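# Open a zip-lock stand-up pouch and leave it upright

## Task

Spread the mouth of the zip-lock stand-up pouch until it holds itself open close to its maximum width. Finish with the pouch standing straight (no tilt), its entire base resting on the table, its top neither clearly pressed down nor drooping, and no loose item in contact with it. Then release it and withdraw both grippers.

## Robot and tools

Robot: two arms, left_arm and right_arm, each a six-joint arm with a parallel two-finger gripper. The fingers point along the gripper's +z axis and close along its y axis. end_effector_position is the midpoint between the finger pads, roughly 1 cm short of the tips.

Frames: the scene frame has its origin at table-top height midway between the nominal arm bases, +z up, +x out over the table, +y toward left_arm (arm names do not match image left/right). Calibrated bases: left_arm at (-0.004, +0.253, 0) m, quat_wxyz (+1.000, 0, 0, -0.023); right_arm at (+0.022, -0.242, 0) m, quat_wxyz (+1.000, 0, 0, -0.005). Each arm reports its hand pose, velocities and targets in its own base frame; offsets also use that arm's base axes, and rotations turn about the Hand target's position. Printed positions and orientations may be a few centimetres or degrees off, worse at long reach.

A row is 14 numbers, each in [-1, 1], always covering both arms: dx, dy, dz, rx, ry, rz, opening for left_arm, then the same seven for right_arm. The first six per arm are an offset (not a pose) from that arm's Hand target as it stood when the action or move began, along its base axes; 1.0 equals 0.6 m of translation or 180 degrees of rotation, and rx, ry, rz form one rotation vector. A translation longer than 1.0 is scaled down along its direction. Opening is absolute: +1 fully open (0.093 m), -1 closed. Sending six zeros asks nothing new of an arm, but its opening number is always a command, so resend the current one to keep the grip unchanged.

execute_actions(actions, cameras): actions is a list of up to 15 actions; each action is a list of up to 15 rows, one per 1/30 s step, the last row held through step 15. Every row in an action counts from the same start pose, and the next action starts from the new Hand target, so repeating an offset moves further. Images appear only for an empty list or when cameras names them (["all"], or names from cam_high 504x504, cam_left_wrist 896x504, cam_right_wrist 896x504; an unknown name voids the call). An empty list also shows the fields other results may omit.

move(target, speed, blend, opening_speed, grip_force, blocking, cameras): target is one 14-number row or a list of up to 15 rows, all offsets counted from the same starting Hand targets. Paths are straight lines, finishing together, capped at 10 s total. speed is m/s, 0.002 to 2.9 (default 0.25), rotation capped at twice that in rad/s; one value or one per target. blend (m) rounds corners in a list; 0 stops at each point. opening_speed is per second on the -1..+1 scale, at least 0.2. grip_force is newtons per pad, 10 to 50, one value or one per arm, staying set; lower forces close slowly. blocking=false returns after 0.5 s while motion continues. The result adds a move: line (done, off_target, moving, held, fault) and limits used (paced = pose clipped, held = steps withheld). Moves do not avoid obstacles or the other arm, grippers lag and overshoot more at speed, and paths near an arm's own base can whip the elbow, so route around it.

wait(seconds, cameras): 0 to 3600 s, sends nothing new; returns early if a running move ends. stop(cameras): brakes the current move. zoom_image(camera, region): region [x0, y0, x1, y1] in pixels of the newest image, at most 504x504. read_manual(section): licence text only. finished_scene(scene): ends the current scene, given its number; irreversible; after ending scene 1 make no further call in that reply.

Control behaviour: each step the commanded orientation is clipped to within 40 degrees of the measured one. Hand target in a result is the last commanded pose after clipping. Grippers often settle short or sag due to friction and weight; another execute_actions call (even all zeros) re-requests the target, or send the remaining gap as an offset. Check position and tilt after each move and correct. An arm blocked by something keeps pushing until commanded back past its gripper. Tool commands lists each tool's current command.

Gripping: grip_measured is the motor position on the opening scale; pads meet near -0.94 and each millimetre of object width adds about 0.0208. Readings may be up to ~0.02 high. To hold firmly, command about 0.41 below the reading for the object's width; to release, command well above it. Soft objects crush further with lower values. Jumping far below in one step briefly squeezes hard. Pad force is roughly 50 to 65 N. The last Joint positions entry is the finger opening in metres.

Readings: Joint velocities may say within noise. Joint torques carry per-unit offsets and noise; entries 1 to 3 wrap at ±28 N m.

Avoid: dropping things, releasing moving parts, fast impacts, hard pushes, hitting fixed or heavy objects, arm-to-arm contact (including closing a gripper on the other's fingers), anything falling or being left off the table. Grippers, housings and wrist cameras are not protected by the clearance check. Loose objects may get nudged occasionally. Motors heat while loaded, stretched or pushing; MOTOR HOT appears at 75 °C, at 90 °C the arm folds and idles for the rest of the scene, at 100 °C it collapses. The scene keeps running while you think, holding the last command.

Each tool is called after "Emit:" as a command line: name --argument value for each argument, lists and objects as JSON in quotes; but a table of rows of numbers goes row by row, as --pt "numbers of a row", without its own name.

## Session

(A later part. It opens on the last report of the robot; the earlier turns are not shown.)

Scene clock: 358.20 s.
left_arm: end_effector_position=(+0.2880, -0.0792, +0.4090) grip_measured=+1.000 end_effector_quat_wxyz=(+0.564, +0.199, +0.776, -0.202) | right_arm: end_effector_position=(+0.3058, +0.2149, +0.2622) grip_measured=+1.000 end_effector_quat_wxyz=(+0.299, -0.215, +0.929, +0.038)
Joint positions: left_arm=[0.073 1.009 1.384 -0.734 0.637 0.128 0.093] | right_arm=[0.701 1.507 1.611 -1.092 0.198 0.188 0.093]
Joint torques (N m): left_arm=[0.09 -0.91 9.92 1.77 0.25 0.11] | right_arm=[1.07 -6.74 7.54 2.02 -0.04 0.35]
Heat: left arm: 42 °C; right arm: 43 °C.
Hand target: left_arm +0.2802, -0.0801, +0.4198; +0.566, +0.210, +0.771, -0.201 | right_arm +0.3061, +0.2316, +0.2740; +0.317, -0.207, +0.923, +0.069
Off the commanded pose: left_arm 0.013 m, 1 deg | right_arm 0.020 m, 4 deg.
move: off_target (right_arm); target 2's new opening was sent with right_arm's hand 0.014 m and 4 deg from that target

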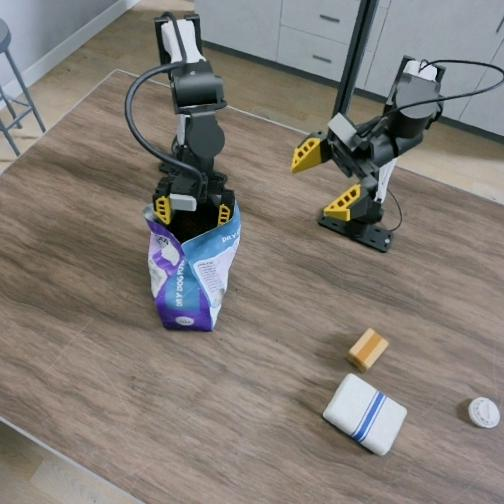

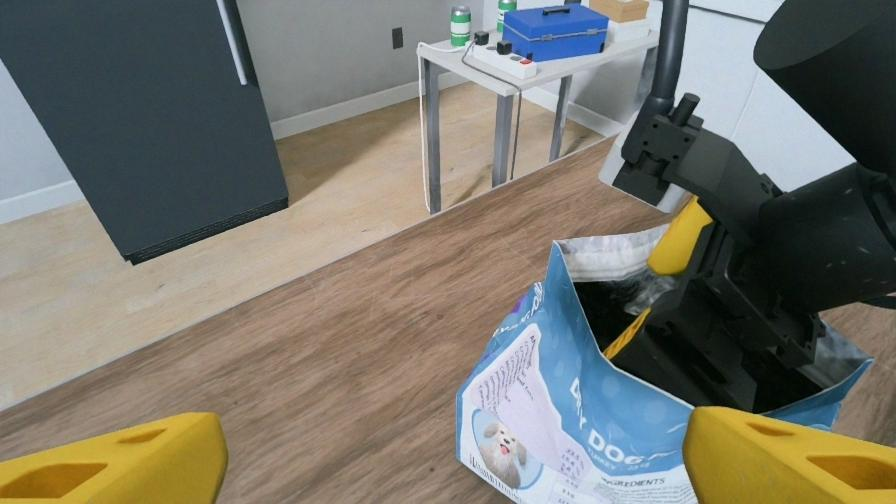

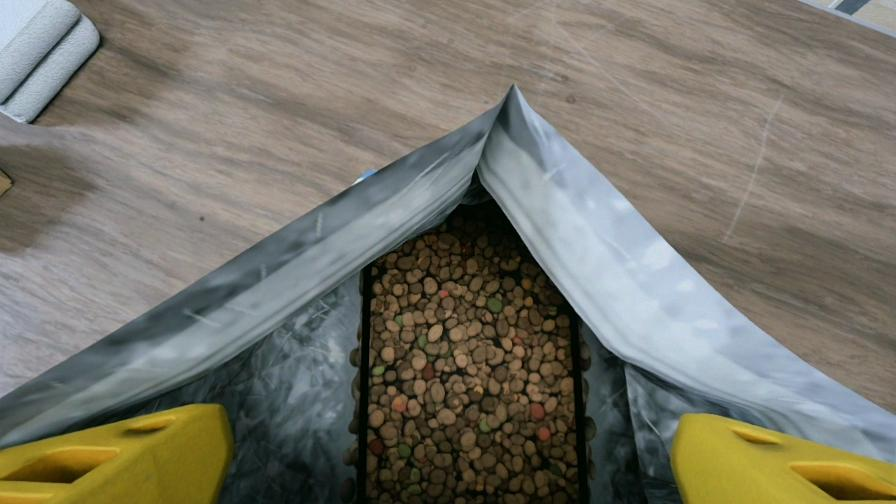

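Emit:
move --pt "0 0 0 0 0 0 1 0.0584 -0.12 0 0 0 0 1" --speed 0.08 --cameras '["all"]'

Emit:
move --pt "0 0 0 0 0 0 1 -0.0292 0.06 0 0 0 0 1" --pt "0 0 0 0 0 0 1 -0.0292 0.06 0 0 0 0 -0.5" --pt "0 0 0 0 0 0 1 -0.0292 0.06 0.2167 0 0 0 -1" --speed '[0.08, 0.15, 0.15]' --opening_speed 1.2 --cameras '["all"]'

Emit:
zoom_image --camera "cam_high" --region '[120, 150, 260, 340]'

Scene clock: 363.10 s.
left_arm: end_effector_position=(+0.2880, -0.0792, +0.4090) grip_measured=+1.000 end_effector_quat_wxyz=(+0.564, +0.199, +0.776, -0.202) | right_arm: end_effector_position=(+0.3336, +0.1627, +0.2624) grip_measured=+1.000 end_effector_quat_wxyz=(+0.285, -0.207, +0.934, +0.067)
Joint positions: left_arm=[0.073 1.009 1.384 -0.734 0.637 0.128 0.093] | right_arm=[0.456 1.49 1.601 -1.089 0.004 0.018 0.093]
Joint torques (N m): left_arm=[0.1 -0.94 9.92 1.76 0.24 0.11] | right_arm=[-1.14 -8.96 4.6 2.24 -0.08 -0.11]
Heat: left arm: 42 °C; right arm: 44 °C.
Hand target: left_arm +0.2802, -0.0801, +0.4198; +0.566, +0.210, +0.771, -0.201 | right_arm +0.3411, +0.1596, +0.2740; +0.317, -0.207, +0.923, +0.069
Off the commanded pose: left_arm 0.013 m, 1 deg | right_arm 0.014 m, 4 deg.
move: off_target (right_arm)

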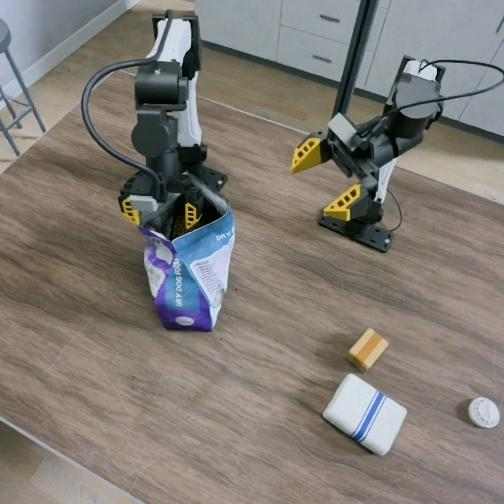

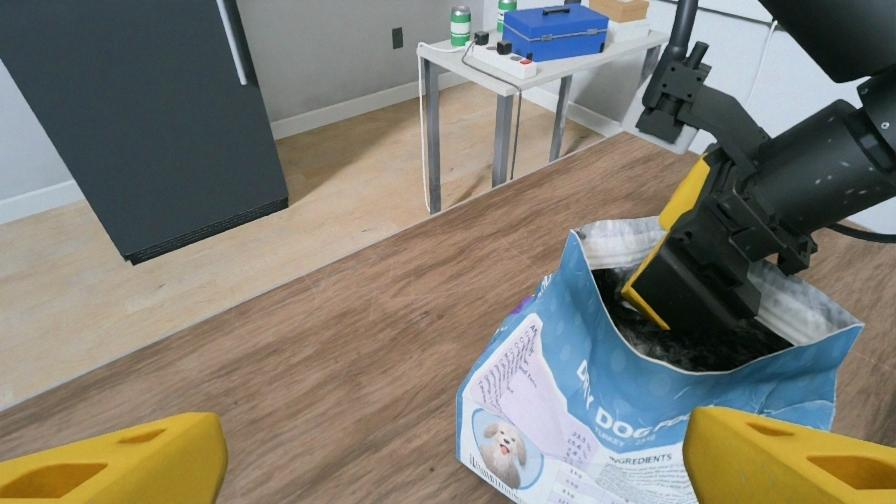

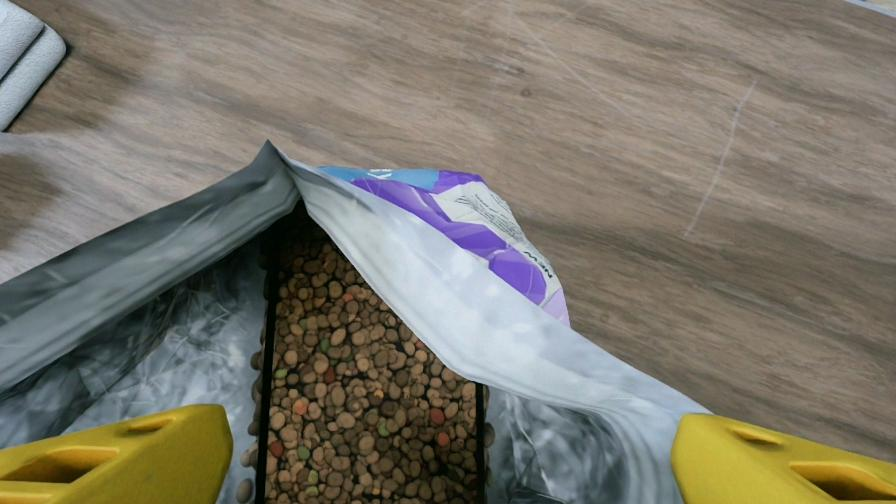

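Scene clock: 369.43 s.
left_arm: end_effector_position=(+0.2880, -0.0792, +0.4090) grip_measured=+1.000 end_effector_quat_wxyz=(+0.564, +0.199, +0.776, -0.202) | right_arm: end_effector_position=(+0.3284, +0.2031, +0.4025) grip_measured=-0.989 end_effector_quat_wxyz=(+0.357, -0.208, +0.906, +0.094)
Joint positions: left_arm=[0.073 1.009 1.384 -0.734 0.637 0.128 0.093] | right_arm=[0.585 1.788 2.514 -1.543 0.07 0.105 0]
Joint torques (N m): left_arm=[0.16 -0.95 9.96 1.75 0.25 0.11] | right_arm=[0.23 -6.89 6.87 1.35 0.22 0.11]
Heat: left arm: 42 °C; right arm: 44 °C.
Hand target: left_arm +0.2802, -0.0801, +0.4198; +0.566, +0.210, +0.771, -0.201 | right_arm +0.3236, +0.1956, +0.4040; +0.317, -0.207, +0.923, +0.069
Off the commanded pose: left_arm 0.013 m, 1 deg | right_arm 0.009 m, 6 deg.
joint sent to its limit (right arm) — joint 4 (wrist pitch), lower limit. The joint targets are off in position and orientation.
move: off_target (right_arm); target 2's new opening was sent with right_arm's hand 0.014 m and 4 deg from that target; target 3's new opening was sent with right_arm's hand 0.009 m and 6 deg from that target

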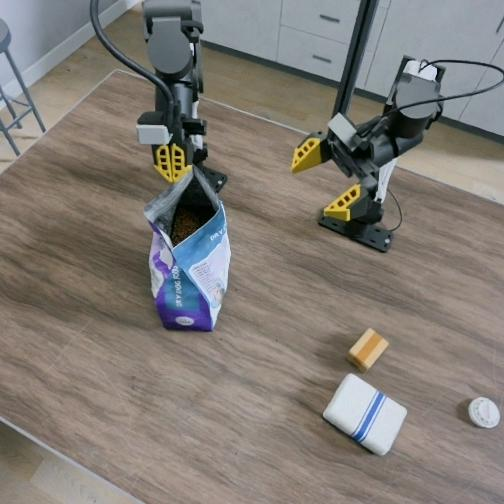

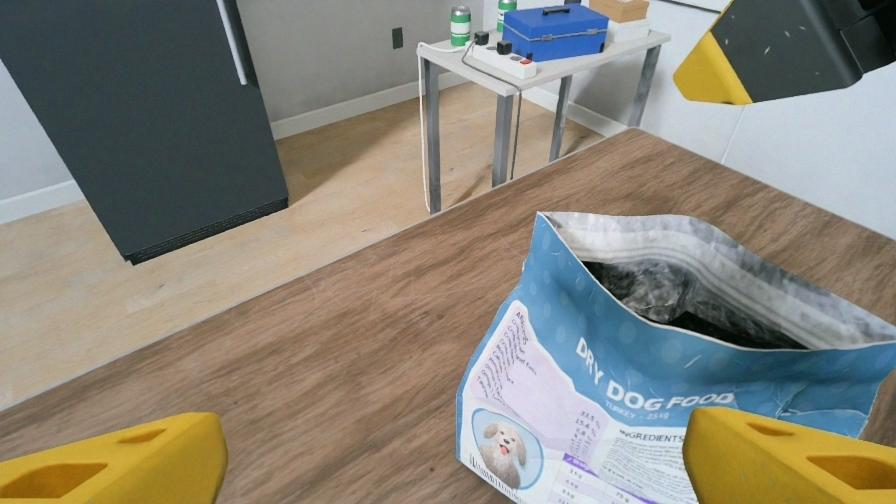

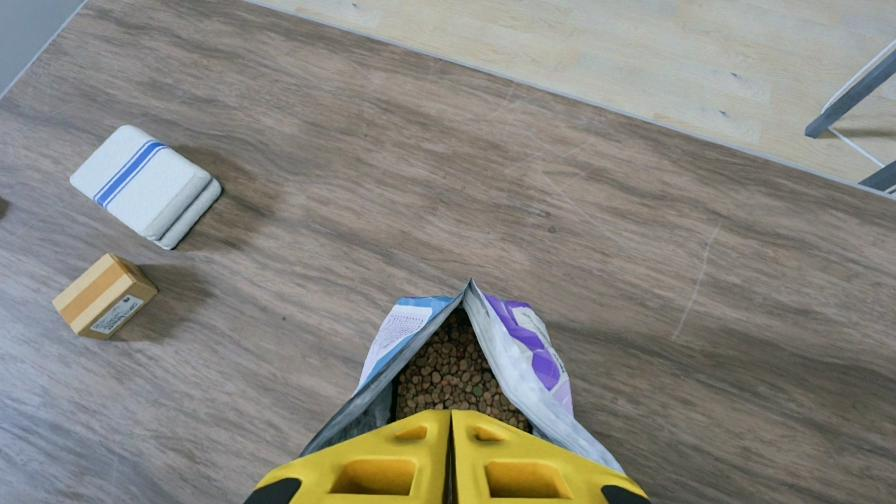

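Scaled by 2.653 from the camera's image (finer frame: 720x720).

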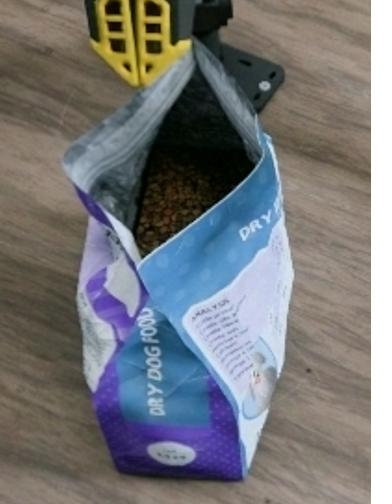

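Emit:
move --pt "0 0 0 0 0 0 1 -0.12 -0.33 0.03 0 0 0 -1" --speed 0.25 --cameras '["all"]'

Emit:
zoom_image --camera "cam_high" --region '[120, 150, 260, 340]'

Scene clock: 377.30 s.
left_arm: end_effector_position=(+0.2880, -0.0792, +0.4090) grip_measured=+1.000 end_effector_quat_wxyz=(+0.564, +0.199, +0.776, -0.202) | right_arm: end_effector_position=(+0.2618, -0.0067, +0.4276) grip_measured=-0.989 end_effector_quat_wxyz=(+0.427, -0.179, +0.886, +0.019)
Joint positions: left_arm=[0.073 1.009 1.384 -0.734 0.637 0.128 0.093] | right_arm=[-0.275 1.328 2.114 -1.544 -0.393 -0.502 0]
Joint torques (N m): left_arm=[0.13 -0.91 9.92 1.77 0.25 0.11] | right_arm=[-0.8 -3.17 2.88 1.38 -0.44 -0.09]
Heat: left arm: 42 °C; right arm: 42 °C.
Hand target: left_arm +0.2802, -0.0801, +0.4198; +0.566, +0.210, +0.771, -0.201 | right_arm +0.2516, -0.0024, +0.4220; +0.317, -0.207, +0.923, +0.069
Off the commanded pose: left_arm 0.013 m, 1 deg | right_arm 0.012 m, 15 deg.
joint sent to its limit (right arm) — joint 4 (wrist pitch), lower limit. The joint targets are off in position and orientation.
move: off_target (right_arm)

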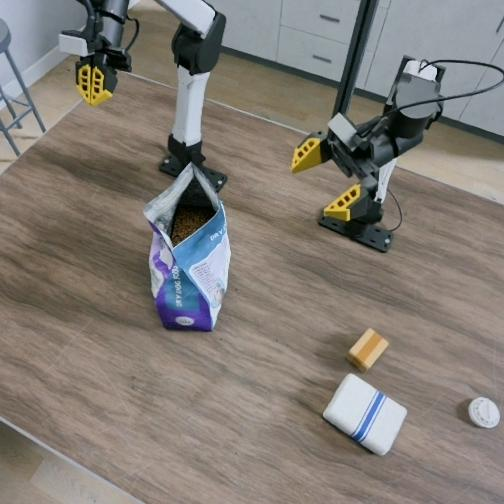

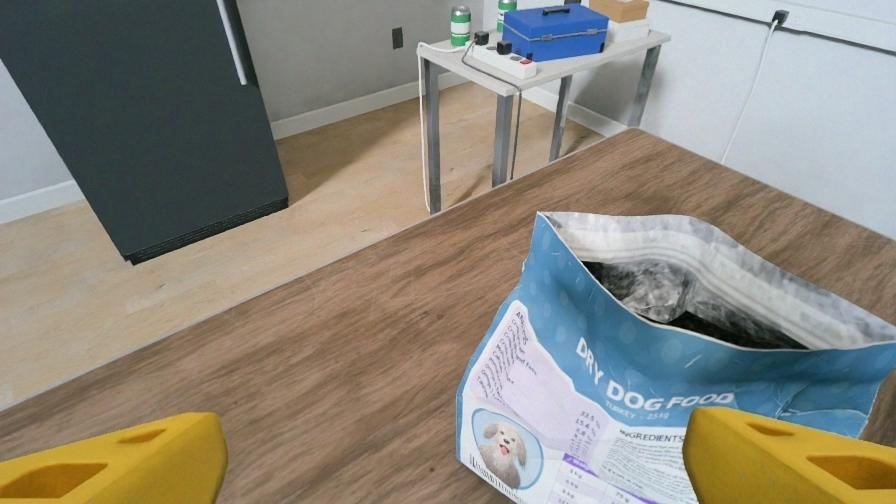

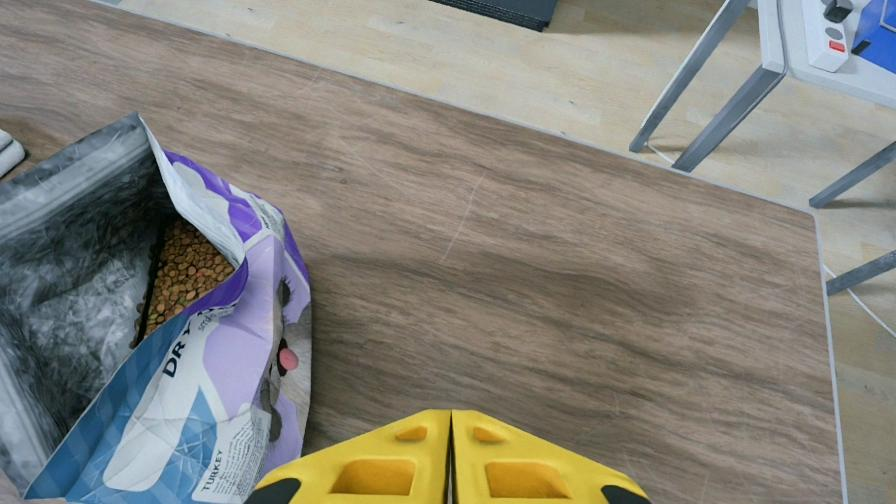

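Scaled by 2.653 from the camera's image (finer frame: 720x720).

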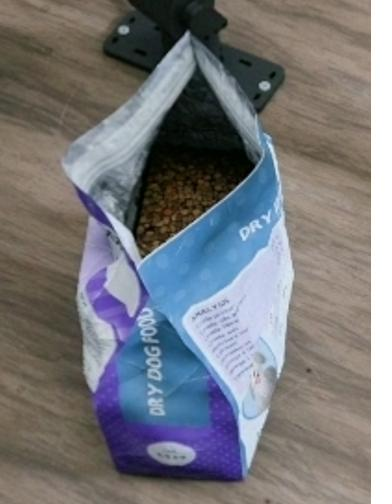

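Emit:
finished_scene --scene 1

The scene is finished: the task was done.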